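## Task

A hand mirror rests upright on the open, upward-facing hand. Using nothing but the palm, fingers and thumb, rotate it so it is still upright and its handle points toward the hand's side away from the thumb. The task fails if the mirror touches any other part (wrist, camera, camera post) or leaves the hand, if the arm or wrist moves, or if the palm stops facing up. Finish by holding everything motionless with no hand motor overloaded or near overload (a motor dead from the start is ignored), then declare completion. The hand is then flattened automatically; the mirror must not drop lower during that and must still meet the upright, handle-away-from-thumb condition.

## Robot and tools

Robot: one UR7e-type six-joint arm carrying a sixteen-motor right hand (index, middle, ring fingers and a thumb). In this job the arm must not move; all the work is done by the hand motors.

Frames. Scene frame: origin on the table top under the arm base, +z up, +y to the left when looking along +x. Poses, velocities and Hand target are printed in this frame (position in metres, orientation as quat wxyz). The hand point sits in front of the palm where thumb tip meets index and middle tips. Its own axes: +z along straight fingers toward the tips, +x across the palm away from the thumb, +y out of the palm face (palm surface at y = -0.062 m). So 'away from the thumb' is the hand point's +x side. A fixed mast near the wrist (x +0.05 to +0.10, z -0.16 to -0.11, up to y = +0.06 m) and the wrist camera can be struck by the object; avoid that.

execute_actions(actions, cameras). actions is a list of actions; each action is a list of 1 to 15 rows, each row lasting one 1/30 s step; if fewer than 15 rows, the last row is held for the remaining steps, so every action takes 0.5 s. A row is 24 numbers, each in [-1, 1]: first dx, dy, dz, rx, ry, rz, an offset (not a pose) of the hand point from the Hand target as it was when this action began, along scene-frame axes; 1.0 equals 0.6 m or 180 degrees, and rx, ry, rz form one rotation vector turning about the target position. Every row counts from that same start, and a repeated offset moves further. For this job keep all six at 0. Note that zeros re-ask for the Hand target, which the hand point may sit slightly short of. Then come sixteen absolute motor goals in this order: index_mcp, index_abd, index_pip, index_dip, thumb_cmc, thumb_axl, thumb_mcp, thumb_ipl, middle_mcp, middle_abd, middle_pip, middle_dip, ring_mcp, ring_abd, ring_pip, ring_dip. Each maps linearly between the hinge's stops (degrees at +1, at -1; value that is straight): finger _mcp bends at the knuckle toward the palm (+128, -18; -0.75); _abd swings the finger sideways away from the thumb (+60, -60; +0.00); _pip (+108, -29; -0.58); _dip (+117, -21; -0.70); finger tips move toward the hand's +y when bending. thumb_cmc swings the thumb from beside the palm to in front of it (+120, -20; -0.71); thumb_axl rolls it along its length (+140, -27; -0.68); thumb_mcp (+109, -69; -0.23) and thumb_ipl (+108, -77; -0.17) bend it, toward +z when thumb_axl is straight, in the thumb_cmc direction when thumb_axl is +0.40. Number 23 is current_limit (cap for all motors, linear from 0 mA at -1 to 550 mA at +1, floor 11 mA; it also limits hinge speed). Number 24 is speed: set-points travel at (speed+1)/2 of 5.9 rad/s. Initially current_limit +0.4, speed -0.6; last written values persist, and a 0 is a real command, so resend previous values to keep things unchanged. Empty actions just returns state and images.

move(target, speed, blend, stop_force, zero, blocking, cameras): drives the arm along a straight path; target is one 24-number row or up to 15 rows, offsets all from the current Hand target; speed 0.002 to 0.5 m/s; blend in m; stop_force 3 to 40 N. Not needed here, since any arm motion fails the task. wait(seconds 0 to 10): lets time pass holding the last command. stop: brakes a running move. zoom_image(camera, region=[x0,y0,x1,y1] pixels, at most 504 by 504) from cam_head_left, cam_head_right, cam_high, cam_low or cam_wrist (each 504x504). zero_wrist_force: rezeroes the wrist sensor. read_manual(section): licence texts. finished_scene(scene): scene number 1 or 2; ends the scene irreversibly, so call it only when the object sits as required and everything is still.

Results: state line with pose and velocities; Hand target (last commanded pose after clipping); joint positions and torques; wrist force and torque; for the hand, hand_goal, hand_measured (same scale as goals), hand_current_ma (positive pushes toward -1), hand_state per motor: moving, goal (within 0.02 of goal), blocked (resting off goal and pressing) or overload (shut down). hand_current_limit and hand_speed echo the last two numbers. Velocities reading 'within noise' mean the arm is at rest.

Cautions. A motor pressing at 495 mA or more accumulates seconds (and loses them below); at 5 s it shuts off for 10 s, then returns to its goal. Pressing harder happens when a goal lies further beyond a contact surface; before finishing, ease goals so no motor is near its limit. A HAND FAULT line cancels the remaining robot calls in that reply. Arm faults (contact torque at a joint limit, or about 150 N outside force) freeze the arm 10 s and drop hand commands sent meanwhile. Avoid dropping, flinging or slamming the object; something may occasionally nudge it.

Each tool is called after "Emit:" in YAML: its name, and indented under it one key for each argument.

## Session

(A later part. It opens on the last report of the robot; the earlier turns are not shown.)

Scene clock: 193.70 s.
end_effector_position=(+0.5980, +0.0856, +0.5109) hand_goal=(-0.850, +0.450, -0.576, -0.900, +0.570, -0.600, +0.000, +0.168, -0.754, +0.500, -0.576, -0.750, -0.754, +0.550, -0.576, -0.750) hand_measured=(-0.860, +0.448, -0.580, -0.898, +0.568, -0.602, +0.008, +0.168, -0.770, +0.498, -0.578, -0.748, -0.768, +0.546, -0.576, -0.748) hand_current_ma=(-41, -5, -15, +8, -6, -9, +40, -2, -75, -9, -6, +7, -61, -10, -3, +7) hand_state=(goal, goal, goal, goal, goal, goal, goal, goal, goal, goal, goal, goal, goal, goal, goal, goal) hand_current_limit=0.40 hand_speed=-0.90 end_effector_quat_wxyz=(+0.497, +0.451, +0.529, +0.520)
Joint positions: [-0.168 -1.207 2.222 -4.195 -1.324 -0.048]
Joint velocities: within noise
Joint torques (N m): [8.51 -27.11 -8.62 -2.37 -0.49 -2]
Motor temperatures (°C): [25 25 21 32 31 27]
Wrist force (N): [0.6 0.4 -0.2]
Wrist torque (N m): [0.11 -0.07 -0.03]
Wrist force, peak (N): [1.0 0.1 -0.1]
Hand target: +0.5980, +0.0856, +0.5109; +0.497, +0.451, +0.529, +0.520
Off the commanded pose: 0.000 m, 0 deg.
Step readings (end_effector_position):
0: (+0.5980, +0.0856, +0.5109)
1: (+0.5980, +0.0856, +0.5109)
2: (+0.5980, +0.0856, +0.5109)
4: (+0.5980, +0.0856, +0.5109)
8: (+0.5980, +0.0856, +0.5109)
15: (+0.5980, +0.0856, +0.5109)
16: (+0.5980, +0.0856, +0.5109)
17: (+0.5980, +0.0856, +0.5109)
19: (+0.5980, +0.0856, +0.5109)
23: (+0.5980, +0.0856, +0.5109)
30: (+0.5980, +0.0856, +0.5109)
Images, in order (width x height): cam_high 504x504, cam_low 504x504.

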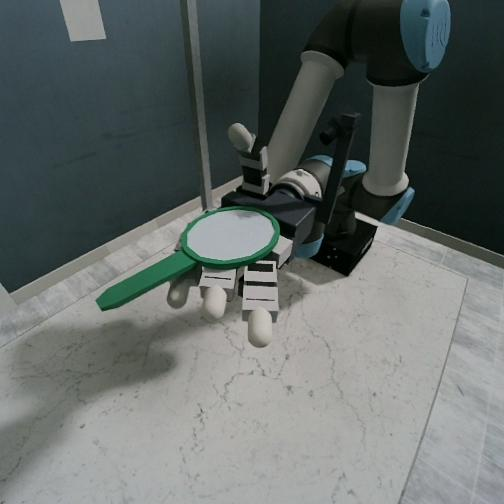

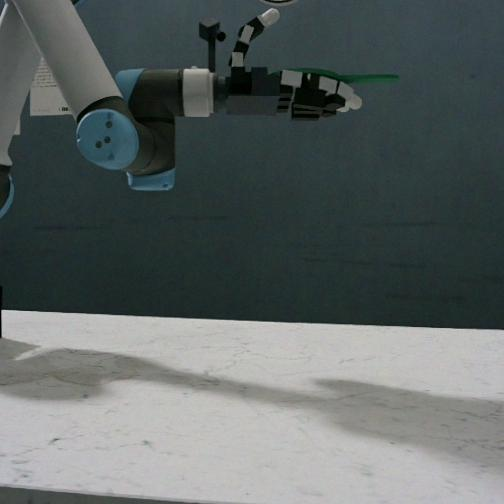

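Emit:
execute_actions:
  actions:
    - [[0,0,0,0,0,0,-0.85,0.15,-0.576,-0.9,0.571,-0.6,0.0,0.168,-0.754,0.5,-0.576,-0.75,-0.754,0.55,-0.576,-0.75,0.4,-0.9]]
    - [[0,0,0,0,0,0,-0.85,-0.15,-0.576,-0.9,0.571,-0.6,0.0,0.168,-0.754,0.5,-0.576,-0.75,-0.754,0.55,-0.576,-0.75,0.4,-0.9]]
    - [[0,0,0,0,0,0,-0.85,-0.15,-0.576,-0.9,0.571,-0.6,0.0,0.168,-0.82,0.25,-0.576,-0.9,-0.754,0.4,-0.576,-0.75,0.4,-0.9]]
    - [[0,0,0,0,0,0,-0.85,-0.15,-0.576,-0.9,0.571,-0.6,0.0,0.168,-0.82,0,-0.576,-0.9,-0.754,0.2,-0.576,-0.75,0.4,-0.9]]
  cameras: ["cam_high","cam_low"]

Emit:
zoom_image:
  camera: "cam_high"
  region: [80, 90, 340, 350]

Emit:
zoom_image:
  camera: "cam_low"
  region: [180, 0, 400, 160]

Scene clock: 201.30 s.
end_effector_position=(+0.5980, +0.0856, +0.5109) hand_goal=(-0.850, -0.150, -0.576, -0.900, +0.570, -0.600, +0.000, +0.168, -0.820, +0.000, -0.576, -0.900, -0.754, +0.200, -0.576, -0.750) hand_measured=(-0.862, -0.146, -0.580, -0.898, +0.568, -0.602, +0.008, +0.168, -0.830, +0.004, -0.578, -0.898, -0.768, +0.206, -0.578, -0.748) hand_current_ma=(-52, +14, -15, +8, -6, -9, +40, -2, -47, +16, -6, +7, -61, +19, -5, +7) hand_state=(goal, goal, goal, goal, goal, goal, goal, goal, goal, goal, goal, goal, goal, goal, goal, goal) hand_current_limit=0.40 hand_speed=-0.90 end_effector_quat_wxyz=(+0.497, +0.451, +0.529, +0.520)
Joint positions: [-0.168 -1.207 2.222 -4.195 -1.324 -0.048]
Joint velocities: within noise
Joint torques (N m): [7.97 -27.23 -8.74 -2.42 -0.38 -2.05]
Motor temperatures (°C): [25 25 21 32 31 27]
Wrist force (N): [0.5 0.0 -0.4]
Wrist torque (N m): [0.08 -0.06 0.00]
Wrist force, peak (N): [0.8 0.2 0.1]
Hand target: +0.5980, +0.0856, +0.5109; +0.497, +0.451, +0.529, +0.520
Off the commanded pose: 0.000 m, 0 deg.
Step readings (end_effector_position):
0: (+0.5980, +0.0856, +0.5109)
1: (+0.5980, +0.0856, +0.5109)
2: (+0.5980, +0.0856, +0.5109)
4: (+0.5980, +0.0856, +0.5109)
8: (+0.5980, +0.0856, +0.5109)
15: (+0.5980, +0.0856, +0.5109)
16: (+0.5980, +0.0856, +0.5109)
17: (+0.5980, +0.0856, +0.5109)
19: (+0.5980, +0.0856, +0.5109)
23: (+0.5980, +0.0856, +0.5109)
30: (+0.5980, +0.0856, +0.5109)
31: (+0.5980, +0.0856, +0.5109)
32: (+0.5980, +0.0856, +0.5109)
34: (+0.5980, +0.0856, +0.5109)
38: (+0.5980, +0.0856, +0.5109)
45: (+0.5980, +0.0856, +0.5109)
46: (+0.5980, +0.0856, +0.5109)
47: (+0.5980, +0.0856, +0.5109)
49: (+0.5980, +0.0856, +0.5109)
53: (+0.5980, +0.0856, +0.5109)
60: (+0.5980, +0.0856, +0.5109)
Images, in order (width x height): cam_high 504x504, cam_low 504x504.

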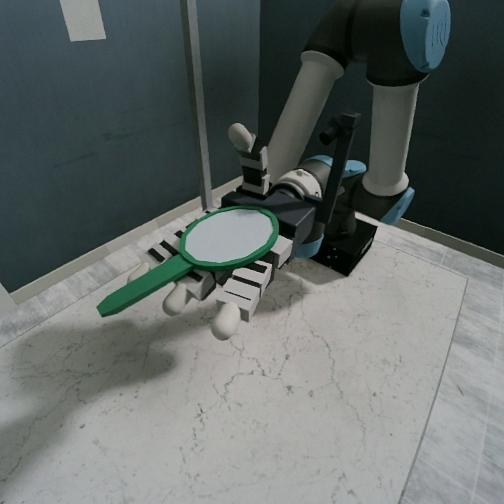

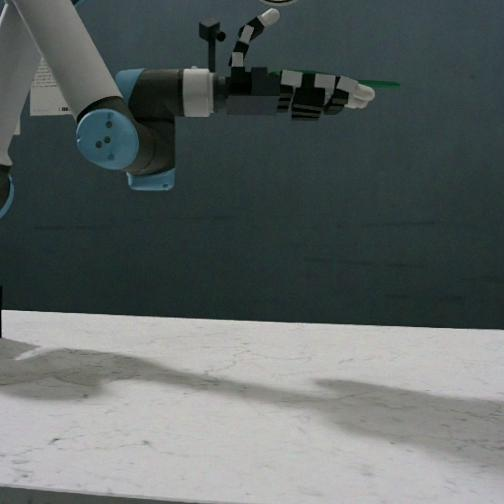

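Scaled by 1.938 from the camera's 504x504 image, which has a finer 720x720 frame.

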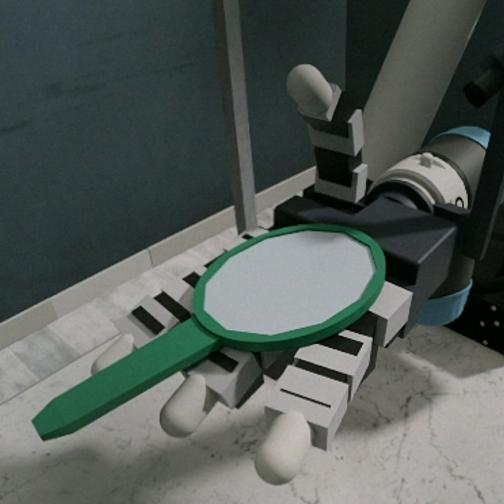

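Scaled by 2.291 from the camera's 504x504 image, which has a finer 720x720 frame.

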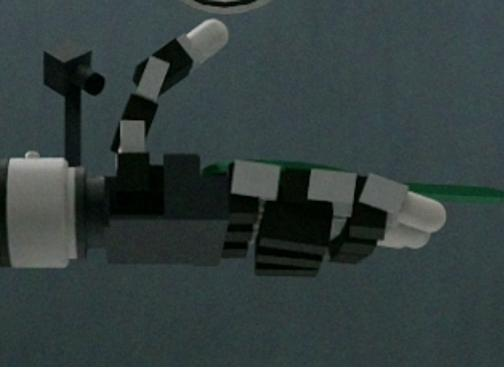

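Emit:
execute_actions:
  actions:
    - [[0,0,0,0,0,0,-0.754,-0.15,-0.576,-0.8,0.571,-0.6,0.0,0.168,-0.754,0,-0.576,-0.9,-0.754,0.2,-0.576,-0.75,0.4,-0.9]]
    - [[0,0,0,0,0,0,-0.754,-0.15,-0.576,-0.8,0.571,-0.6,0.0,0.168,-0.754,0,-0.576,-0.5,-0.754,0.2,-0.576,-0.75,0.4,-0.88]]
    - [[0,0,0,0,0,0,-0.754,-0.15,-0.576,-0.8,0.571,-0.6,0.0,0.168,-0.754,0.25,-0.576,-0.5,-0.754,0.4,-0.576,-0.75,0.4,-0.9]]
    - [[0,0,0,0,0,0,-0.754,-0.15,-0.576,-0.8,0.571,-0.6,0.0,0.168,-0.754,0.5,-0.576,-0.5,-0.754,0.6,-0.576,-0.75,0.4,-0.9]]
  cameras: ["cam_high","cam_low"]

Emit:
zoom_image:
  camera: "cam_high"
  region: [80, 90, 340, 350]

Emit:
zoom_image:
  camera: "cam_low"
  region: [180, 0, 400, 160]

Scene clock: 210.83 s.
end_effector_position=(+0.5980, +0.0856, +0.5109) hand_goal=(-0.754, -0.150, -0.576, -0.800, +0.570, -0.600, +0.000, +0.168, -0.754, +0.500, -0.576, -0.500, -0.754, +0.600, -0.576, -0.750) hand_measured=(-0.786, -0.146, -0.580, -0.804, +0.568, -0.602, +0.008, +0.168, -0.780, +0.496, -0.578, -0.504, -0.768, +0.596, -0.578, -0.748) hand_current_ma=(-148, +12, -15, -15, -6, -9, +40, -2, -122, -10, -6, -14, -61, -12, -5, +7) hand_state=(blocked, goal, goal, goal, goal, goal, goal, goal, blocked, goal, goal, goal, goal, goal, goal, goal) hand_current_limit=0.40 hand_speed=-0.90 end_effector_quat_wxyz=(+0.497, +0.451, +0.529, +0.520)
Joint positions: [-0.168 -1.207 2.222 -4.195 -1.324 -0.048]
Joint velocities: within noise
Joint torques (N m): [8.55 -27.2 -7.5 -2.16 -0.32 -2]
Motor temperatures (°C): [25 25 21 32 31 27]
Wrist force (N): [0.2 -0.1 0.0]
Wrist torque (N m): [0.03 -0.02 -0.05]
Wrist force, peak (N): [0.9 0.4 0.1]
Hand target: +0.5980, +0.0856, +0.5109; +0.497, +0.451, +0.529, +0.520
Off the commanded pose: 0.000 m, 0 deg.
Step readings (end_effector_position):
0: (+0.5980, +0.0856, +0.5109)
1: (+0.5980, +0.0856, +0.5109)
2: (+0.5980, +0.0856, +0.5109)
4: (+0.5980, +0.0856, +0.5109)
8: (+0.5980, +0.0856, +0.5109)
15: (+0.5980, +0.0856, +0.5109)
16: (+0.5980, +0.0856, +0.5109)
17: (+0.5980, +0.0856, +0.5109)
19: (+0.5980, +0.0856, +0.5109)
23: (+0.5980, +0.0856, +0.5109)
30: (+0.5980, +0.0856, +0.5109)
31: (+0.5980, +0.0856, +0.5109)
32: (+0.5980, +0.0856, +0.5109)
34: (+0.5980, +0.0856, +0.5109)
38: (+0.5980, +0.0856, +0.5109)
45: (+0.5980, +0.0856, +0.5109)
46: (+0.5980, +0.0856, +0.5109)
47: (+0.5980, +0.0856, +0.5109)
49: (+0.5980, +0.0856, +0.5109)
53: (+0.5980, +0.0856, +0.5109)
60: (+0.5980, +0.0856, +0.5109)
Images, in order (width x height): cam_high 504x504, cam_low 504x504.

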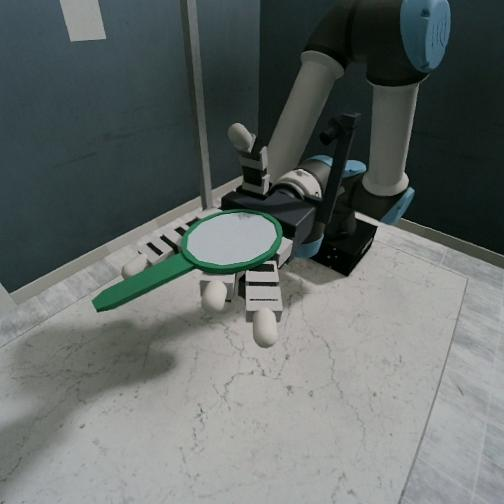

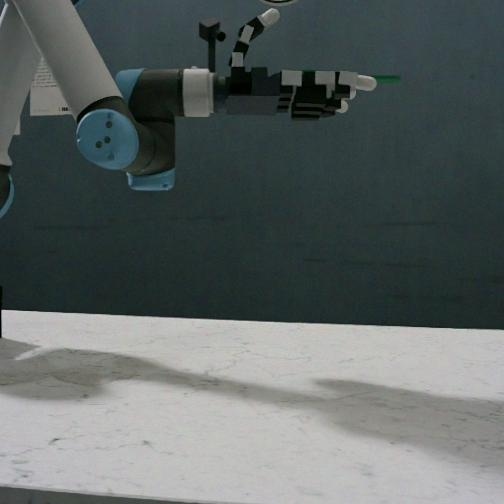

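Scaled by 1.938 from the camera's 504x504 image, which has a finer 720x720 frame.

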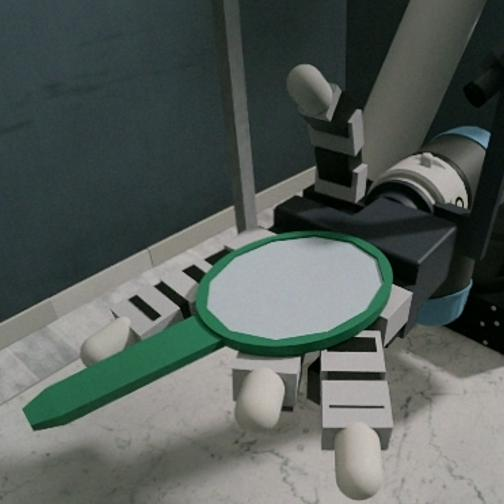

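Scaled by 2.291 from the camera's 504x504 image, which has a finer 720x720 frame.

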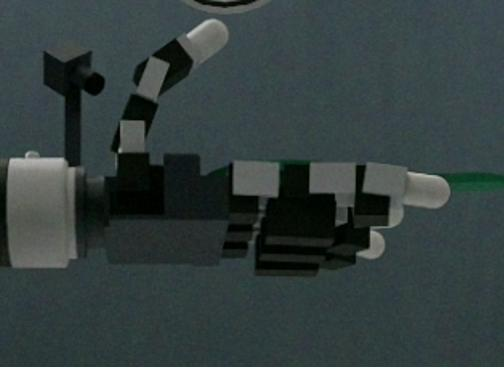

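Emit:
execute_actions:
  actions:
    - [[0,0,0,0,0,0,-0.754,-0.15,-0.576,-0.8,0.571,-0.6,0.0,0.168,-0.8,0.5,-0.576,-0.9,-0.754,0.6,-0.576,-0.75,0.4,-0.88]]
    - [[0,0,0,0,0,0,-0.754,-0.15,-0.576,-0.8,0.571,-0.6,0.0,0.168,-0.82,0.25,-0.576,-0.9,-0.754,0.4,-0.576,-0.75,0.4,-0.88]]
    - [[0,0,0,0,0,0,-0.754,-0.15,-0.576,-0.8,0.571,-0.6,0.0,0.168,-0.82,-0.05,-0.576,-0.9,-0.754,0.2,-0.576,-0.75,0.4,-0.88]]
    - [[0,0,0,0,0,0,-0.754,-0.15,-0.576,-0.9,0.571,-0.6,0.0,0.168,-0.754,-0.05,-0.576,-0.45,-0.754,0.2,-0.576,-0.75,0.4,-0.88]]
    - [[0,0,0,0,0,0,-0.754,-0.15,-0.576,-0.9,0.571,-0.6,0.0,0.168,-0.754,-0.05,-0.576,-0.45,-0.754,0.2,-0.576,-0.75,0.4,-0.88]]
  cameras: ["cam_high","cam_low"]

Emit:
zoom_image:
  camera: "cam_high"
  region: [80, 90, 340, 350]

Emit:
zoom_image:
  camera: "cam_low"
  region: [180, 0, 400, 160]

Scene clock: 219.77 s.
end_effector_position=(+0.5980, +0.0856, +0.5109) hand_goal=(-0.754, -0.150, -0.576, -0.900, +0.570, -0.600, +0.000, +0.168, -0.754, -0.050, -0.576, -0.450, -0.754, +0.200, -0.576, -0.750) hand_measured=(-0.784, -0.146, -0.580, -0.898, +0.568, -0.602, +0.008, +0.168, -0.782, -0.046, -0.580, -0.456, -0.768, +0.204, -0.578, -0.748) hand_current_ma=(-138, +12, -15, +8, -6, -9, +40, -2, -127, +14, -12, -26, -62, +13, -5, +7) hand_state=(blocked, goal, goal, goal, goal, goal, goal, goal, blocked, goal, goal, goal, goal, goal, goal, goal) hand_current_limit=0.40 hand_speed=-0.88 end_effector_quat_wxyz=(+0.497, +0.451, +0.529, +0.520)
Joint positions: [-0.168 -1.207 2.222 -4.195 -1.324 -0.048]
Joint velocities: within noise
Joint torques (N m): [8.88 -26.96 -8.87 -2.24 -0.19 -2.09]
Motor temperatures (°C): [25 25 21 32 31 27]
Wrist force (N): [0.2 0.1 0.1]
Wrist torque (N m): [0.05 -0.04 -0.02]
Wrist force, peak (N): [0.8 0.2 -0.4]
Hand target: +0.5980, +0.0856, +0.5109; +0.497, +0.451, +0.529, +0.520
Off the commanded pose: 0.000 m, 0 deg.
Step readings (end_effector_position):
0: (+0.5980, +0.0856, +0.5109)
1: (+0.5980, +0.0856, +0.5109)
2: (+0.5980, +0.0856, +0.5109)
4: (+0.5980, +0.0856, +0.5109)
8: (+0.5980, +0.0856, +0.5109)
15: (+0.5980, +0.0856, +0.5109)
16: (+0.5980, +0.0856, +0.5109)
17: (+0.5980, +0.0856, +0.5109)
19: (+0.5980, +0.0856, +0.5109)
23: (+0.5980, +0.0856, +0.5109)
30: (+0.5980, +0.0856, +0.5109)
31: (+0.5980, +0.0856, +0.5109)
32: (+0.5980, +0.0856, +0.5109)
34: (+0.5980, +0.0856, +0.5109)
38: (+0.5980, +0.0856, +0.5109)
45: (+0.5980, +0.0856, +0.5109)
46: (+0.5980, +0.0856, +0.5109)
47: (+0.5980, +0.0856, +0.5109)
49: (+0.5980, +0.0856, +0.5109)
53: (+0.5980, +0.0856, +0.5109)
60: (+0.5980, +0.0856, +0.5109)
61: (+0.5980, +0.0856, +0.5109)
62: (+0.5980, +0.0856, +0.5109)
64: (+0.5980, +0.0856, +0.5109)
68: (+0.5980, +0.0856, +0.5109)
75: (+0.5980, +0.0856, +0.5109)
Images, in order (width x height): cam_high 504x504, cam_low 504x504.

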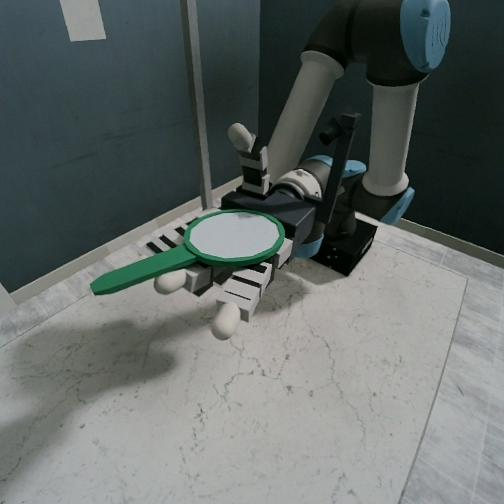

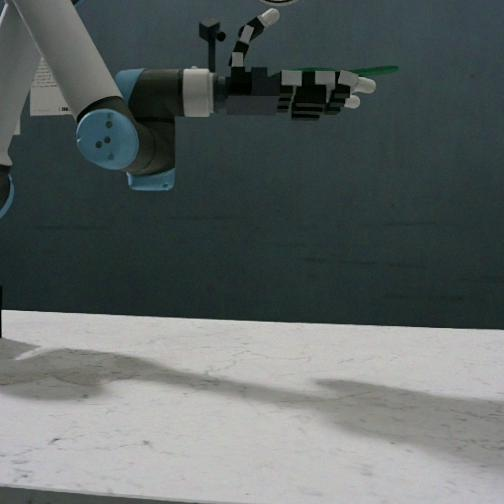

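Scaled by 1.938 from the camera's 504x504 image, which has a finer 720x720 frame.

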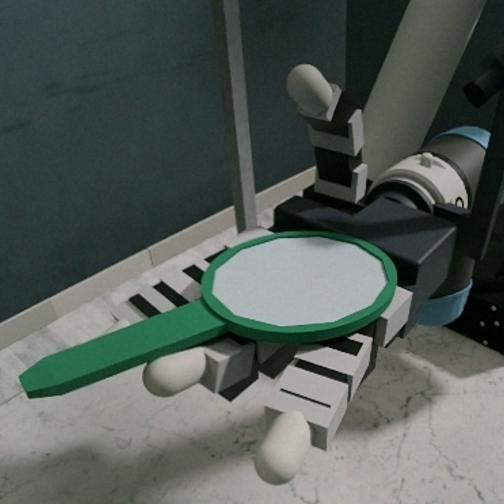

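Scaled by 2.291 from the camera's 504x504 image, which has a finer 720x720 frame.

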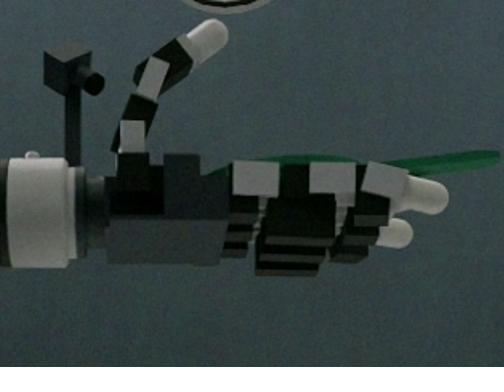

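Now the handle is lifted by the middle cap. Sweep it.

Emit:
execute_actions:
  actions:
    - [[0,0,0,0,0,0,-0.754,-0.15,-0.576,-0.9,0.571,-0.6,0.0,0.168,-0.754,0.2,-0.576,-0.45,-0.754,0.4,-0.576,-0.75,0.4,-0.9]]
    - [[0,0,0,0,0,0,-0.754,-0.15,-0.576,-0.9,0.571,-0.6,0.0,0.168,-0.754,0.45,-0.576,-0.45,-0.754,0.6,-0.576,-0.75,0.4,-0.9]]
  cameras: ["cam_high","cam_low"]

Emit:
zoom_image:
  camera: "cam_high"
  region: [80, 90, 340, 350]

Emit:
zoom_image:
  camera: "cam_low"
  region: [180, 0, 400, 160]

Scene clock: 224.77 s.
end_effector_position=(+0.5980, +0.0856, +0.5109) hand_goal=(-0.754, -0.150, -0.576, -0.900, +0.570, -0.600, +0.000, +0.168, -0.754, +0.450, -0.576, -0.450, -0.754, +0.600, -0.576, -0.750) hand_measured=(-0.784, -0.146, -0.580, -0.898, +0.568, -0.602, +0.008, +0.168, -0.782, +0.446, -0.580, -0.456, -0.768, +0.596, -0.578, -0.748) hand_current_ma=(-138, +12, -15, +8, -6, -9, +40, -2, -127, -16, -13, -25, -62, -10, -5, +7) hand_state=(blocked, goal, goal, goal, goal, goal, goal, goal, blocked, goal, goal, goal, goal, goal, goal, goal) hand_current_limit=0.40 hand_speed=-0.90 end_effector_quat_wxyz=(+0.497, +0.451, +0.529, +0.520)
Joint positions: [-0.168 -1.207 2.222 -4.195 -1.324 -0.048]
Joint velocities: within noise
Joint torques (N m): [8.19 -27.05 -8.68 -2.16 -0.21 -2.05]
Motor temperatures (°C): [25 25 21 32 31 27]
Wrist force (N): [0.1 -0.1 0.0]
Wrist torque (N m): [0.02 -0.03 -0.07]
Wrist force, peak (N): [0.9 0.2 -0.2]
Hand target: +0.5980, +0.0856, +0.5109; +0.497, +0.451, +0.529, +0.520
Off the commanded pose: 0.000 m, 0 deg.
Step readings (end_effector_position):
0: (+0.5980, +0.0856, +0.5109)
1: (+0.5980, +0.0856, +0.5109)
2: (+0.5980, +0.0856, +0.5109)
4: (+0.5980, +0.0856, +0.5109)
8: (+0.5980, +0.0856, +0.5109)
15: (+0.5980, +0.0856, +0.5109)
16: (+0.5980, +0.0856, +0.5109)
17: (+0.5980, +0.0856, +0.5109)
19: (+0.5980, +0.0856, +0.5109)
23: (+0.5980, +0.0856, +0.5109)
30: (+0.5980, +0.0856, +0.5109)
Images, in order (width x height): cam_high 504x504, cam_low 504x504.

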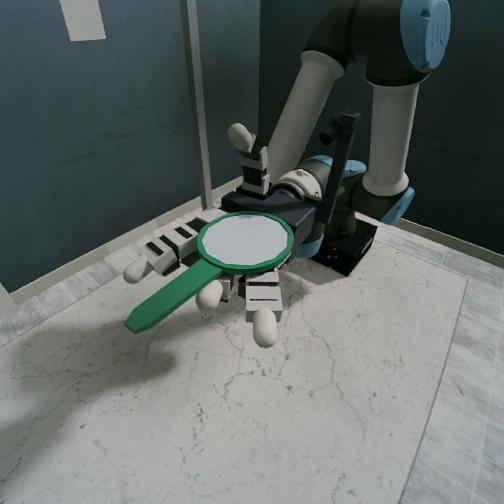

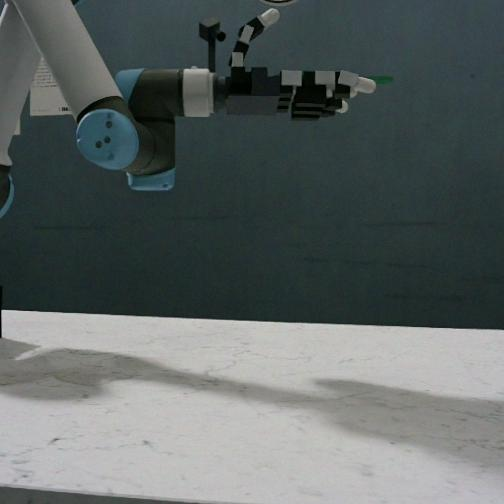

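Scaled by 1.938 from the camera's 504x504 image, which has a finer 720x720 frame.

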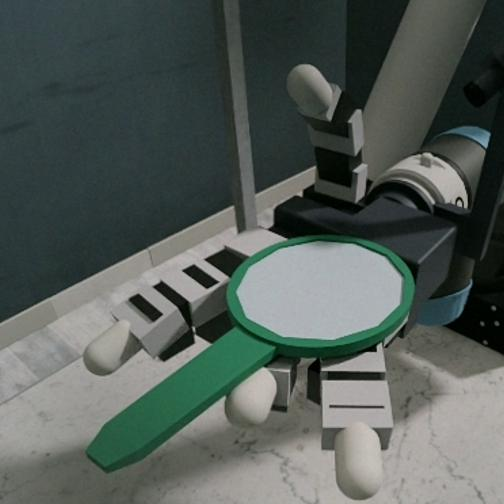

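Scaled by 2.291 from the camera's 504x504 image, which has a finer 720x720 frame.

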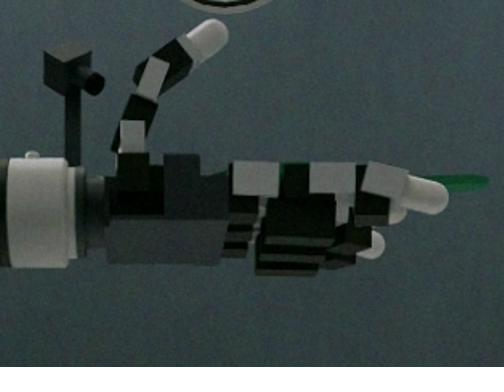

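Emit:
execute_actions:
  actions:
    - [[0,0,0,0,0,0,-0.754,-0.15,-0.576,-0.8,0.571,-0.6,0.1,-0.038,-0.754,0.45,-0.576,-0.75,-0.754,0.6,-0.576,-0.75,0.4,-0.85]]
    - [[0,0,0,0,0,0,-0.754,-0.15,-0.576,-0.75,0.986,-0.497,0.2,-0.038,-0.754,0.45,-0.576,-0.75,-0.754,0.6,-0.576,-0.75,0.4,-0.83]]
    - [[0,0,0,0,0,0,-0.754,-0.15,-0.576,-0.75,0.986,-0.497,0.4,-0.038,-0.754,0.45,-0.576,-0.75,-0.754,0.6,-0.576,-0.75,0.4,-0.85]]
    - [[0,0,0,0,0,0,-0.754,-0.15,-0.576,-0.75,0.986,-0.497,0.55,-0.038,-0.754,0.45,-0.576,-0.75,-0.754,0.6,-0.576,-0.75,0.4,-0.88]]
  cameras: ["cam_high","cam_low"]

Emit:
zoom_image:
  camera: "cam_high"
  region: [80, 90, 340, 350]

Emit:
zoom_image:
  camera: "cam_low"
  region: [180, 0, 400, 160]

Scene clock: 244.20 s.
end_effector_position=(+0.5980, +0.0856, +0.5109) hand_goal=(-0.754, -0.150, -0.576, -0.750, +0.986, -0.498, +0.550, -0.038, -0.754, +0.450, -0.576, -0.750, -0.754, +0.600, -0.576, -0.750) hand_measured=(-0.784, -0.146, -0.580, -0.754, +0.990, -0.498, +0.552, -0.034, -0.782, +0.448, -0.580, -0.748, -0.768, +0.596, -0.578, -0.748) hand_current_ma=(-138, +12, -15, -15, +13, +4, +14, +27, -127, -8, -13, +7, -62, -10, -5, +7) hand_state=(blocked, goal, goal, goal, goal, goal, goal, goal, blocked, goal, goal, goal, goal, goal, goal, goal) hand_current_limit=0.40 hand_speed=-0.88 end_effector_quat_wxyz=(+0.497, +0.451, +0.529, +0.520)
Joint positions: [-0.168 -1.207 2.222 -4.195 -1.324 -0.048]
Joint velocities: within noise
Joint torques (N m): [8.25 -26.73 -9.05 -2.19 -0.04 -1.82]
Motor temperatures (°C): [25 25 21 32 31 27]
Wrist force (N): [0.5 0.0 -0.4]
Wrist torque (N m): [0.10 -0.06 -0.06]
Wrist force, peak (N): [0.8 0.5 -0.1]
Hand target: +0.5980, +0.0856, +0.5109; +0.497, +0.451, +0.529, +0.520
Off the commanded pose: 0.000 m, 0 deg.
Step readings (end_effector_position):
0: (+0.5980, +0.0856, +0.5109)
1: (+0.5980, +0.0856, +0.5109)
2: (+0.5980, +0.0856, +0.5109)
4: (+0.5980, +0.0856, +0.5109)
8: (+0.5980, +0.0856, +0.5109)
15: (+0.5980, +0.0856, +0.5109)
16: (+0.5980, +0.0856, +0.5109)
17: (+0.5980, +0.0856, +0.5109)
19: (+0.5980, +0.0856, +0.5109)
23: (+0.5980, +0.0856, +0.5109)
30: (+0.5980, +0.0856, +0.5109)
31: (+0.5980, +0.0856, +0.5109)
32: (+0.5980, +0.0856, +0.5109)
34: (+0.5980, +0.0856, +0.5109)
38: (+0.5980, +0.0856, +0.5109)
45: (+0.5980, +0.0856, +0.5109)
46: (+0.5980, +0.0856, +0.5109)
47: (+0.5980, +0.0856, +0.5109)
49: (+0.5980, +0.0856, +0.5109)
53: (+0.5980, +0.0856, +0.5109)
60: (+0.5980, +0.0856, +0.5109)
Images, in order (width x height): cam_high 504x504, cam_low 504x504.

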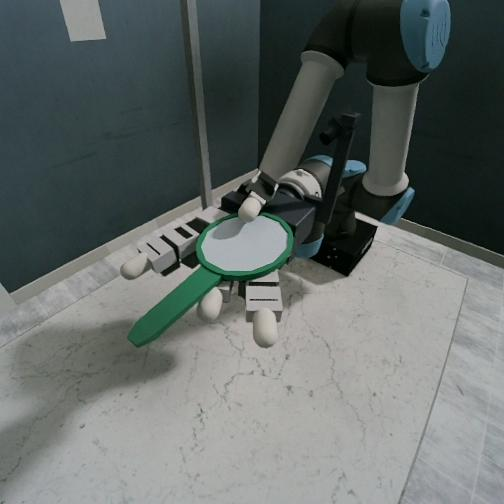

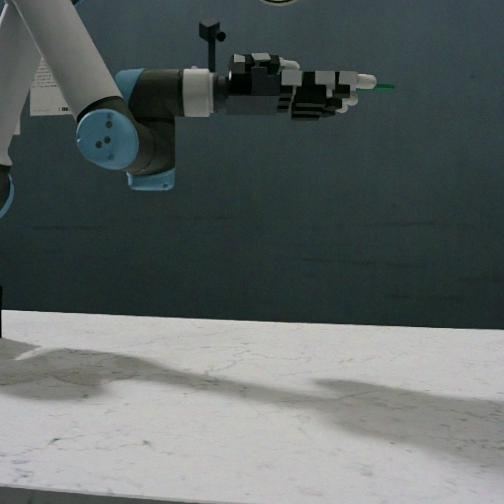

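Scaled by 1.938 from the camera's 504x504 image, which has a finer 720x720 frame.

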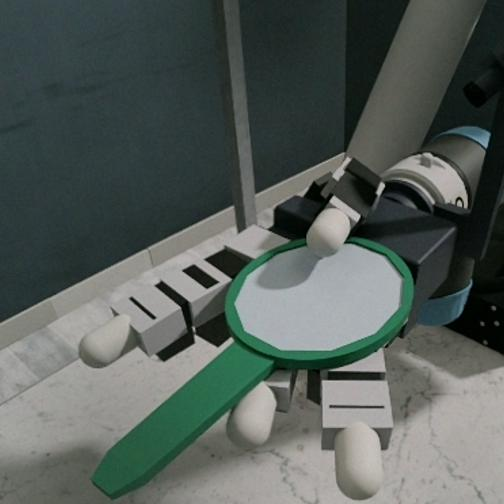

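Scaled by 2.291 from the camera's 504x504 image, which has a finer 720x720 frame.

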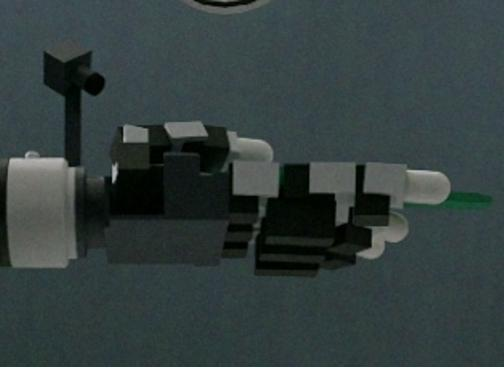

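Emit:
execute_actions:
  actions:
    - [[0,0,0,0,0,0,-0.754,-0.15,-0.576,-0.75,0.986,-0.497,0.55,-0.038,-0.754,0.45,-0.576,-0.55,-0.754,0.6,-0.576,-0.75,0.4,-0.88]]
    - [[0,0,0,0,0,0,-0.754,-0.15,-0.576,-0.75,0.986,-0.497,0.62,-0.038,-0.754,0.45,-0.576,-0.55,-0.754,0.6,-0.576,-0.75,0.4,-0.92]]
  cameras: ["cam_high","cam_low"]

Emit:
zoom_image:
  camera: "cam_high"
  region: [80, 90, 340, 350]

Emit:
zoom_image:
  camera: "cam_low"
  region: [180, 0, 400, 160]

Scene clock: 251.37 s.
end_effector_position=(+0.5980, +0.0856, +0.5109) hand_goal=(-0.754, -0.150, -0.576, -0.750, +0.986, -0.498, +0.620, -0.038, -0.754, +0.450, -0.576, -0.550, -0.754, +0.600, -0.576, -0.750) hand_measured=(-0.784, -0.146, -0.580, -0.754, +0.990, -0.498, +0.620, -0.034, -0.782, +0.448, -0.580, -0.556, -0.768, +0.596, -0.578, -0.748) hand_current_ma=(-138, +12, -15, -15, +13, +4, +1, +19, -127, -8, -13, -24, -62, -10, -5, +7) hand_state=(blocked, goal, goal, goal, goal, goal, goal, goal, blocked, goal, goal, goal, goal, goal, goal, goal) hand_current_limit=0.40 hand_speed=-0.92 end_effector_quat_wxyz=(+0.497, +0.451, +0.529, +0.520)
Joint positions: [-0.168 -1.207 2.222 -4.195 -1.324 -0.048]
Joint velocities: within noise
Joint torques (N m): [8.61 -27.8 -9.98 -2.21 -0.12 -2.03]
Motor temperatures (°C): [25 25 21 32 31 27]
Wrist force (N): [0.5 0.2 -0.1]
Wrist torque (N m): [0.10 -0.07 -0.06]
Wrist force, peak (N): [0.9 0.1 -0.4]
Hand target: +0.5980, +0.0856, +0.5109; +0.497, +0.451, +0.529, +0.520
Off the commanded pose: 0.000 m, 0 deg.
Step readings (end_effector_position):
0: (+0.5980, +0.0856, +0.5109)
1: (+0.5980, +0.0856, +0.5109)
2: (+0.5980, +0.0856, +0.5109)
4: (+0.5980, +0.0856, +0.5109)
8: (+0.5980, +0.0856, +0.5109)
15: (+0.5980, +0.0856, +0.5109)
16: (+0.5980, +0.0856, +0.5109)
17: (+0.5980, +0.0856, +0.5109)
19: (+0.5980, +0.0856, +0.5109)
23: (+0.5980, +0.0856, +0.5109)
30: (+0.5980, +0.0856, +0.5109)
Images, in order (width x height): cam_high 504x504, cam_low 504x504.

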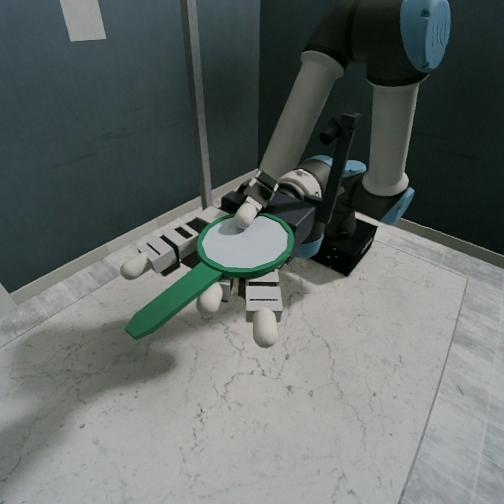

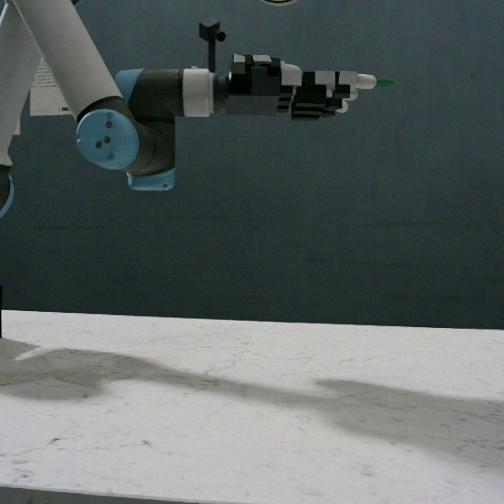

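Scaled by 1.938 from the camera's 504x504 image, which has a finer 720x720 frame.

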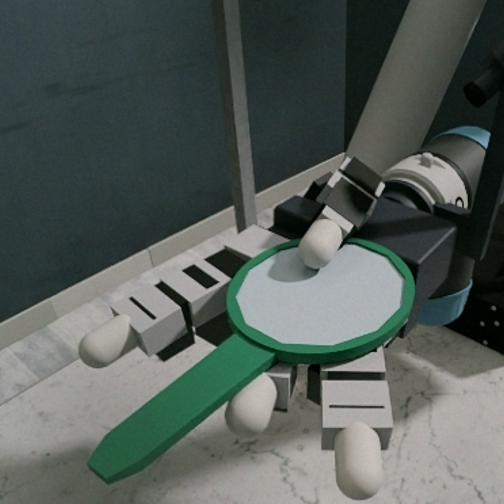

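Scaled by 2.291 from the camera's 504x504 image, which has a finer 720x720 frame.

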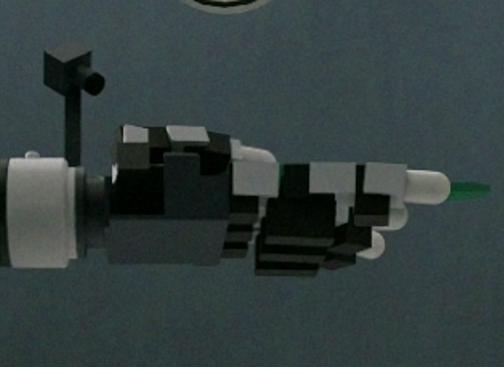

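Emit:
execute_actions:
  actions:
    - [[0,0,0,0,0,0,-0.754,-0.15,-0.576,-0.75,0.986,-0.497,0.65,-0.038,-0.754,0.45,-0.576,-0.55,-0.754,0.6,-0.576,-0.75,0.4,-0.92]]
  cameras: ["cam_high","cam_low"]

Emit:
zoom_image:
  camera: "cam_high"
  region: [80, 90, 340, 350]

Emit:
zoom_image:
  camera: "cam_low"
  region: [180, 0, 400, 160]

Scene clock: 266.30 s.
end_effector_position=(+0.5980, +0.0856, +0.5109) hand_goal=(-0.754, -0.150, -0.576, -0.750, +0.986, -0.498, +0.650, -0.038, -0.754, +0.450, -0.576, -0.550, -0.754, +0.600, -0.576, -0.750) hand_measured=(-0.784, -0.146, -0.580, -0.754, +0.984, -0.498, +0.630, -0.038, -0.780, +0.448, -0.580, -0.554, -0.768, +0.596, -0.578, -0.748) hand_current_ma=(-138, +12, -15, -15, -10, +4, -116, -1, -119, -8, -13, -19, -62, -10, -5, +7) hand_state=(blocked, goal, goal, goal, goal, goal, blocked, goal, blocked, goal, goal, goal, goal, goal, goal, goal) hand_current_limit=0.40 hand_speed=-0.92 end_effector_quat_wxyz=(+0.497, +0.451, +0.529, +0.520)
Joint positions: [-0.168 -1.207 2.222 -4.195 -1.324 -0.048]
Joint velocities: within noise
Joint torques (N m): [8.45 -27.74 -10.16 -2.23 -0.16 -1.85]
Motor temperatures (°C): [25 25 21 32 31 27]
Wrist force (N): [0.6 0.3 -0.2]
Wrist torque (N m): [0.11 -0.08 -0.04]
Wrist force, peak (N): [1.0 0.3 -0.2]
Hand target: +0.5980, +0.0856, +0.5109; +0.497, +0.451, +0.529, +0.520
Off the commanded pose: 0.000 m, 0 deg.
Step readings (end_effector_position):
0: (+0.5980, +0.0856, +0.5109)
1: (+0.5980, +0.0856, +0.5109)
2: (+0.5980, +0.0856, +0.5109)
4: (+0.5980, +0.0856, +0.5109)
8: (+0.5980, +0.0856, +0.5109)
15: (+0.5980, +0.0856, +0.5109)
Images, in order (width x height): cam_high 504x504, cam_low 504x504.

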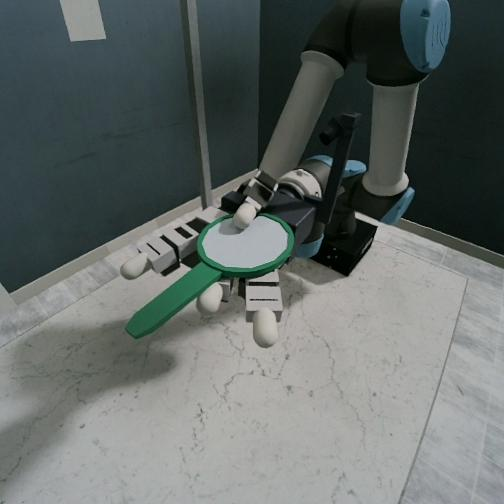

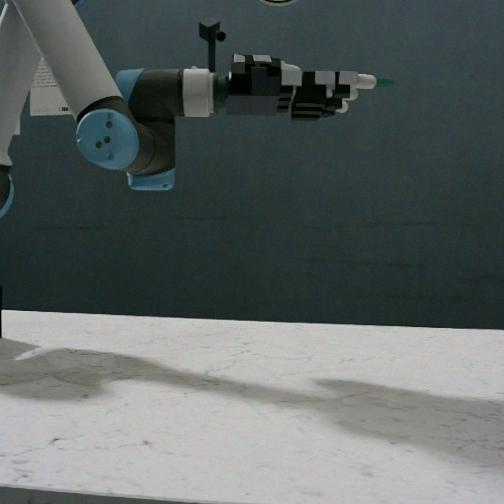

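Scaled by 1.938 from the camera's 504x504 image, which has a finer 720x720 frame.

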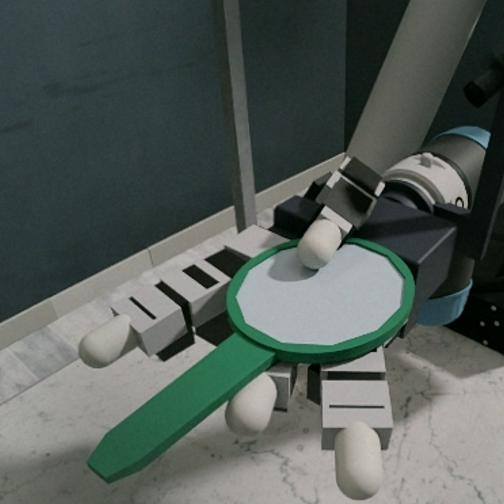

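Scaled by 2.291 from the camera's 504x504 image, which has a finer 720x720 frame.

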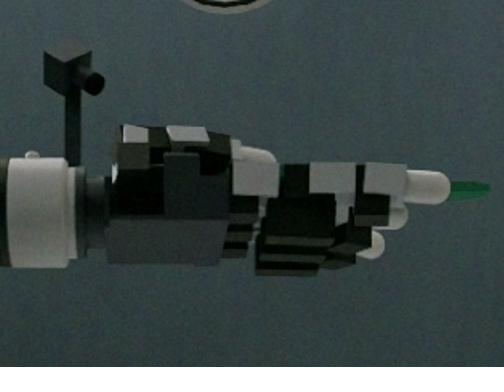

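Emit:
execute_actions:
  actions:
    - [[0,0,0,0,0,0,-0.754,-0.15,-0.576,-0.75,0.886,-0.527,0.69,-0.038,-0.754,0.45,-0.576,-0.55,-0.754,0.6,-0.576,-0.75,0.4,-0.88]]
    - [[0,0,0,0,0,0,-0.754,-0.15,-0.576,-0.75,0.786,-0.557,0.725,-0.038,-0.754,0.45,-0.576,-0.55,-0.754,0.6,-0.576,-0.75,0.4,-0.88]]
  cameras: ["cam_high"]

Emit:
zoom_image:
  camera: "cam_high"
  region: [80, 90, 340, 350]

Scene clock: 271.40 s.
end_effector_position=(+0.5980, +0.0856, +0.5109) hand_goal=(-0.754, -0.150, -0.576, -0.750, +0.786, -0.558, +0.724, -0.038, -0.754, +0.450, -0.576, -0.550, -0.754, +0.600, -0.576, -0.750) hand_measured=(-0.784, -0.146, -0.580, -0.754, +0.792, -0.546, +0.716, -0.042, -0.780, +0.448, -0.580, -0.554, -0.768, +0.596, -0.578, -0.748) hand_current_ma=(-138, +12, -15, -15, +23, +63, -41, -18, -118, -8, -17, -19, -62, -10, -5, +7) hand_state=(blocked, goal, goal, goal, goal, goal, goal, goal, blocked, goal, goal, goal, goal, goal, goal, goal) hand_current_limit=0.40 hand_speed=-0.88 end_effector_quat_wxyz=(+0.497, +0.451, +0.529, +0.520)
Joint positions: [-0.168 -1.207 2.222 -4.195 -1.324 -0.048]
Joint velocities: within noise
Joint torques (N m): [7.91 -28.05 -10.22 -2.16 -0.09 -1.91]
Motor temperatures (°C): [25 25 21 32 31 27]
Wrist force (N): [0.0 0.3 -0.5]
Wrist torque (N m): [0.13 0.01 -0.08]
Wrist force, peak (N): [0.6 0.8 -0.1]
Hand target: +0.5980, +0.0856, +0.5109; +0.497, +0.451, +0.529, +0.520
Off the commanded pose: 0.000 m, 0 deg.
Step readings (end_effector_position):
0: (+0.5980, +0.0856, +0.5109)
1: (+0.5980, +0.0856, +0.5109)
2: (+0.5980, +0.0856, +0.5109)
4: (+0.5980, +0.0856, +0.5109)
8: (+0.5980, +0.0856, +0.5109)
15: (+0.5980, +0.0856, +0.5109)
16: (+0.5980, +0.0856, +0.5109)
17: (+0.5980, +0.0856, +0.5109)
19: (+0.5980, +0.0856, +0.5109)
23: (+0.5980, +0.0856, +0.5109)
30: (+0.5980, +0.0856, +0.5109)
Images, in order (width x height): cam_high 504x504.

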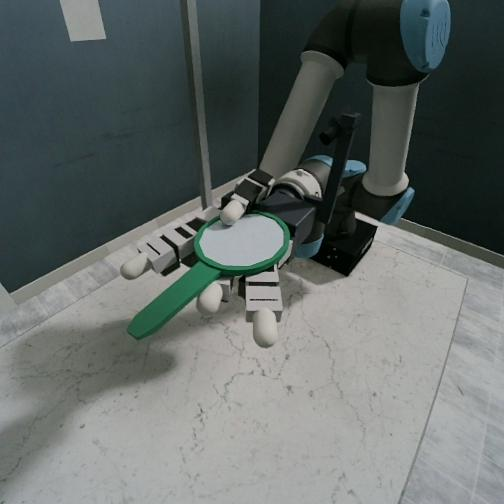

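Scaled by 1.938 from the camera's 504x504 image, which has a finer 720x720 frame.

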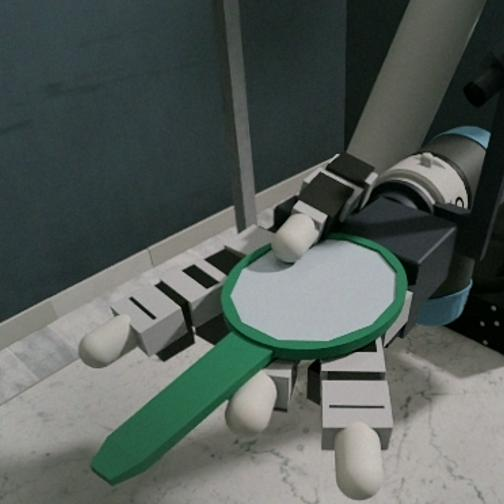

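Emit:
execute_actions:
  actions:
    - [[0,0,0,0,0,0,-0.754,-0.15,-0.576,-0.75,0.786,-0.557,0.765,-0.038,-0.754,0.45,-0.576,-0.55,-0.754,0.6,-0.576,-0.75,0.4,-0.9]]
    - [[0,0,0,0,0,0,-0.754,-0.15,-0.576,-0.75,0.68,-0.587,0.80,-0.038,-0.754,0.45,-0.576,-0.55,-0.754,0.6,-0.576,-0.75,0.4,-0.88]]
  cameras: ["cam_high"]

Emit:
zoom_image:
  camera: "cam_high"
  region: [80, 90, 340, 350]

Scene clock: 276.77 s.
end_effector_position=(+0.5980, +0.0856, +0.5109) hand_goal=(-0.754, -0.150, -0.576, -0.750, +0.680, -0.588, +0.800, -0.038, -0.754, +0.450, -0.576, -0.550, -0.754, +0.600, -0.576, -0.750) hand_measured=(-0.784, -0.146, -0.580, -0.754, +0.680, -0.572, +0.754, -0.052, -0.780, +0.448, -0.582, -0.554, -0.768, +0.596, -0.578, -0.748) hand_current_ma=(-138, +12, -15, -15, +1, +88, -268, -79, -118, -8, -20, -19, -62, -10, -5, +7) hand_state=(blocked, goal, goal, goal, goal, goal, blocked, goal, blocked, goal, goal, goal, goal, goal, goal, goal) hand_current_limit=0.40 hand_speed=-0.88 end_effector_quat_wxyz=(+0.497, +0.451, +0.529, +0.520)
Joint positions: [-0.168 -1.207 2.222 -4.195 -1.324 -0.048]
Joint velocities: within noise
Joint torques (N m): [8.27 -28.99 -10.09 -2.2 -0.04 -1.93]
Motor temperatures (°C): [25 25 21 32 31 27]
Wrist force (N): [0.3 0.2 -0.1]
Wrist torque (N m): [0.10 -0.04 -0.05]
Wrist force, peak (N): [0.7 0.3 -0.7]
Hand target: +0.5980, +0.0856, +0.5109; +0.497, +0.451, +0.529, +0.520
Off the commanded pose: 0.000 m, 0 deg.
Step readings (end_effector_position):
0: (+0.5980, +0.0856, +0.5109)
1: (+0.5980, +0.0856, +0.5109)
2: (+0.5980, +0.0856, +0.5109)
4: (+0.5980, +0.0856, +0.5109)
8: (+0.5980, +0.0856, +0.5109)
15: (+0.5980, +0.0856, +0.5109)
16: (+0.5980, +0.0856, +0.5109)
17: (+0.5980, +0.0856, +0.5109)
19: (+0.5980, +0.0856, +0.5109)
23: (+0.5980, +0.0856, +0.5109)
30: (+0.5980, +0.0856, +0.5109)
Images, in order (width x height): cam_high 504x504.

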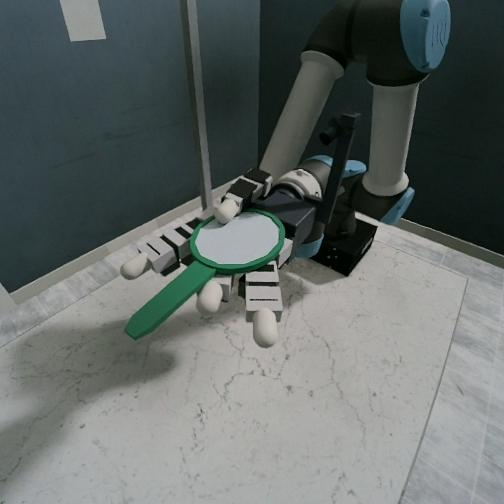

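Scaled by 1.938 from the camera's 504x504 image, which has a finer 720x720 frame.

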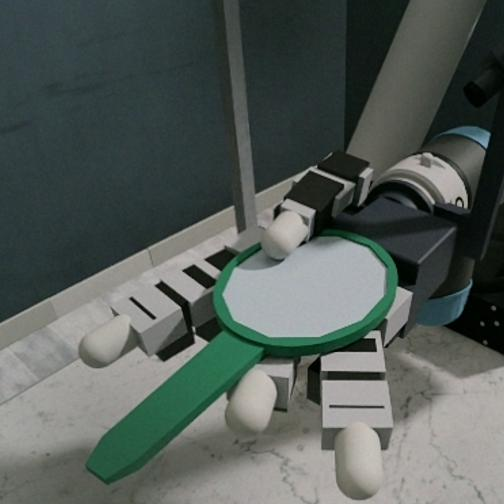

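Emit:
execute_actions:
  actions:
    - [[0,0,0,0,0,0,-0.754,-0.15,-0.576,-0.75,0.571,-0.617,0.79,-0.038,-0.754,0.45,-0.576,-0.55,-0.754,0.6,-0.576,-0.75,0.4,-0.88]]
    - [[0,0,0,0,0,0,-0.754,-0.15,-0.576,-0.75,0.464,-0.677,0.78,-0.038,-0.754,0.45,-0.576,-0.55,-0.754,0.6,-0.576,-0.75,0.4,-0.88]]
  cameras: ["cam_high"]

Emit:
zoom_image:
  camera: "cam_high"
  region: [80, 90, 340, 350]

Scene clock: 280.73 s.
end_effector_position=(+0.5980, +0.0856, +0.5109) hand_goal=(-0.754, -0.150, -0.576, -0.750, +0.464, -0.678, +0.780, -0.038, -0.754, +0.450, -0.576, -0.550, -0.754, +0.600, -0.576, -0.750) hand_measured=(-0.782, -0.146, -0.580, -0.754, +0.470, -0.658, +0.768, -0.050, -0.780, +0.448, -0.582, -0.554, -0.768, +0.596, -0.578, -0.748) hand_current_ma=(-130, +12, -15, -15, +20, +109, -71, -65, -118, -8, -20, -14, -62, -10, -5, +7) hand_state=(blocked, goal, goal, goal, goal, blocked, goal, goal, blocked, goal, goal, goal, goal, goal, goal, goal) hand_current_limit=0.40 hand_speed=-0.88 end_effector_quat_wxyz=(+0.497, +0.451, +0.529, +0.520)
Joint positions: [-0.168 -1.207 2.222 -4.195 -1.324 -0.048]
Joint velocities: within noise
Joint torques (N m): [8.42 -28.06 -10.37 -2.03 0.18 -1.9]
Motor temperatures (°C): [25 25 21 32 31 27]
Wrist force (N): [0.5 0.3 -0.5]
Wrist torque (N m): [0.15 -0.06 0.00]
Wrist force, peak (N): [0.7 0.5 0.0]
Hand target: +0.5980, +0.0856, +0.5109; +0.497, +0.451, +0.529, +0.520
Off the commanded pose: 0.000 m, 0 deg.
Step readings (end_effector_position):
0: (+0.5980, +0.0856, +0.5109)
1: (+0.5980, +0.0856, +0.5109)
2: (+0.5980, +0.0856, +0.5109)
4: (+0.5980, +0.0856, +0.5109)
8: (+0.5980, +0.0856, +0.5109)
15: (+0.5980, +0.0856, +0.5109)
16: (+0.5980, +0.0856, +0.5109)
17: (+0.5980, +0.0856, +0.5109)
19: (+0.5980, +0.0856, +0.5109)
23: (+0.5980, +0.0856, +0.5109)
30: (+0.5980, +0.0856, +0.5109)
Images, in order (width x height): cam_high 504x504.

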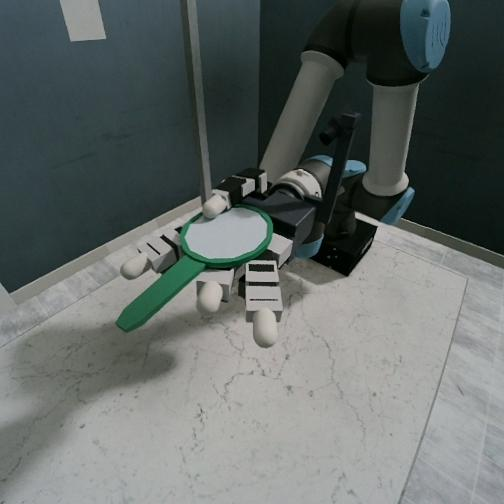

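Scaled by 1.938 from the camera's 504x504 image, which has a finer 720x720 frame.

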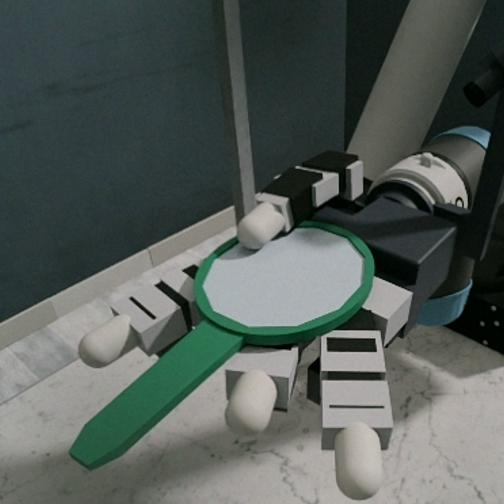

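Emit:
execute_actions:
  actions:
    - [[0,0,0,0,0,0,-0.754,-0.15,-0.576,-0.35,0.464,-0.677,0.78,-0.038,-0.754,0.5,-0.576,-0.75,-0.754,0.6,-0.576,-0.75,0.4,-0.88]]
  cameras: ["cam_high","cam_low"]

Emit:
zoom_image:
  camera: "cam_high"
  region: [80, 90, 340, 350]

Emit:
zoom_image:
  camera: "cam_low"
  region: [180, 0, 400, 160]

Scene clock: 290.10 s.
end_effector_position=(+0.5980, +0.0856, +0.5109) hand_goal=(-0.754, -0.150, -0.576, -0.350, +0.464, -0.678, +0.780, -0.038, -0.754, +0.500, -0.576, -0.750, -0.754, +0.600, -0.576, -0.750) hand_measured=(-0.782, -0.146, -0.580, -0.354, +0.470, -0.658, +0.768, -0.050, -0.780, +0.496, -0.582, -0.748, -0.768, +0.596, -0.578, -0.748) hand_current_ma=(-130, +12, -15, -15, +20, +109, -71, -65, -118, -10, -20, +7, -62, -10, -5, +7) hand_state=(blocked, goal, goal, goal, goal, blocked, goal, goal, blocked, goal, goal, goal, goal, goal, goal, goal) hand_current_limit=0.40 hand_speed=-0.88 end_effector_quat_wxyz=(+0.497, +0.451, +0.529, +0.520)
Joint positions: [-0.168 -1.207 2.222 -4.195 -1.324 -0.048]
Joint velocities: within noise
Joint torques (N m): [8.86 -28.37 -10.86 -2.18 0.04 -1.99]
Motor temperatures (°C): [25 25 21 32 31 27]
Wrist force (N): [0.5 0.4 0.1]
Wrist torque (N m): [0.10 -0.08 0.00]
Wrist force, peak (N): [0.9 -0.1 0.0]
Hand target: +0.5980, +0.0856, +0.5109; +0.497, +0.451, +0.529, +0.520
Off the commanded pose: 0.000 m, 0 deg.
Step readings (end_effector_position):
0: (+0.5980, +0.0856, +0.5109)
1: (+0.5980, +0.0856, +0.5109)
2: (+0.5980, +0.0856, +0.5109)
4: (+0.5980, +0.0856, +0.5109)
8: (+0.5980, +0.0856, +0.5109)
15: (+0.5980, +0.0856, +0.5109)
Images, in order (width x height): cam_high 504x504, cam_low 504x504.

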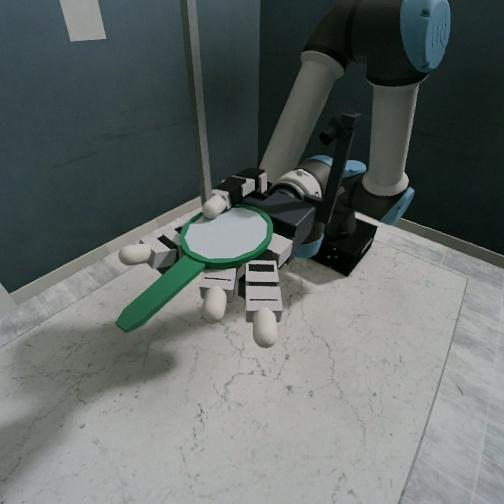

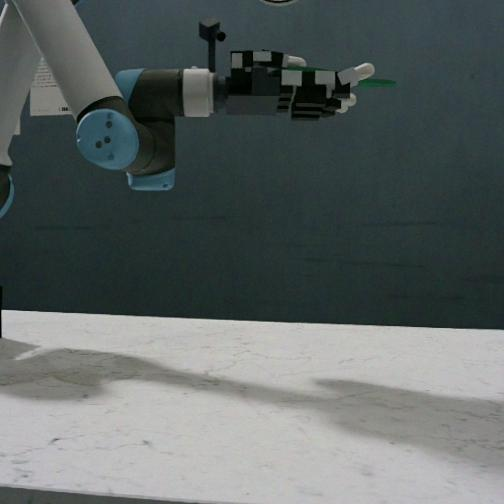

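Scaled by 1.938 from the camera's 504x504 image, which has a finer 720x720 frame.

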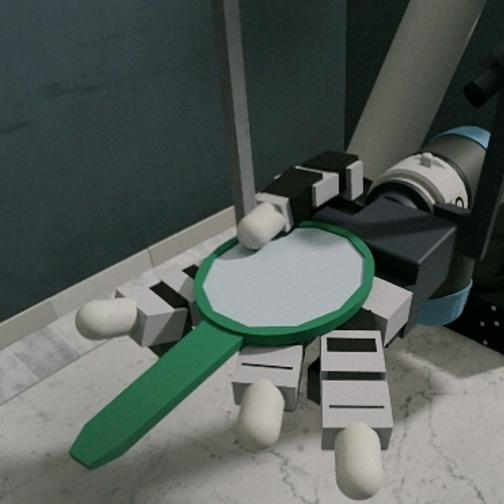

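Scaled by 2.291 from the camera's 504x504 image, which has a finer 720x720 frame.

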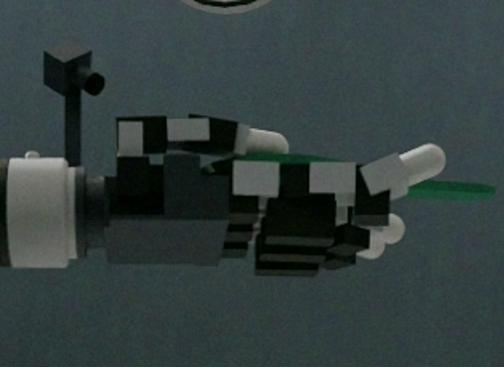

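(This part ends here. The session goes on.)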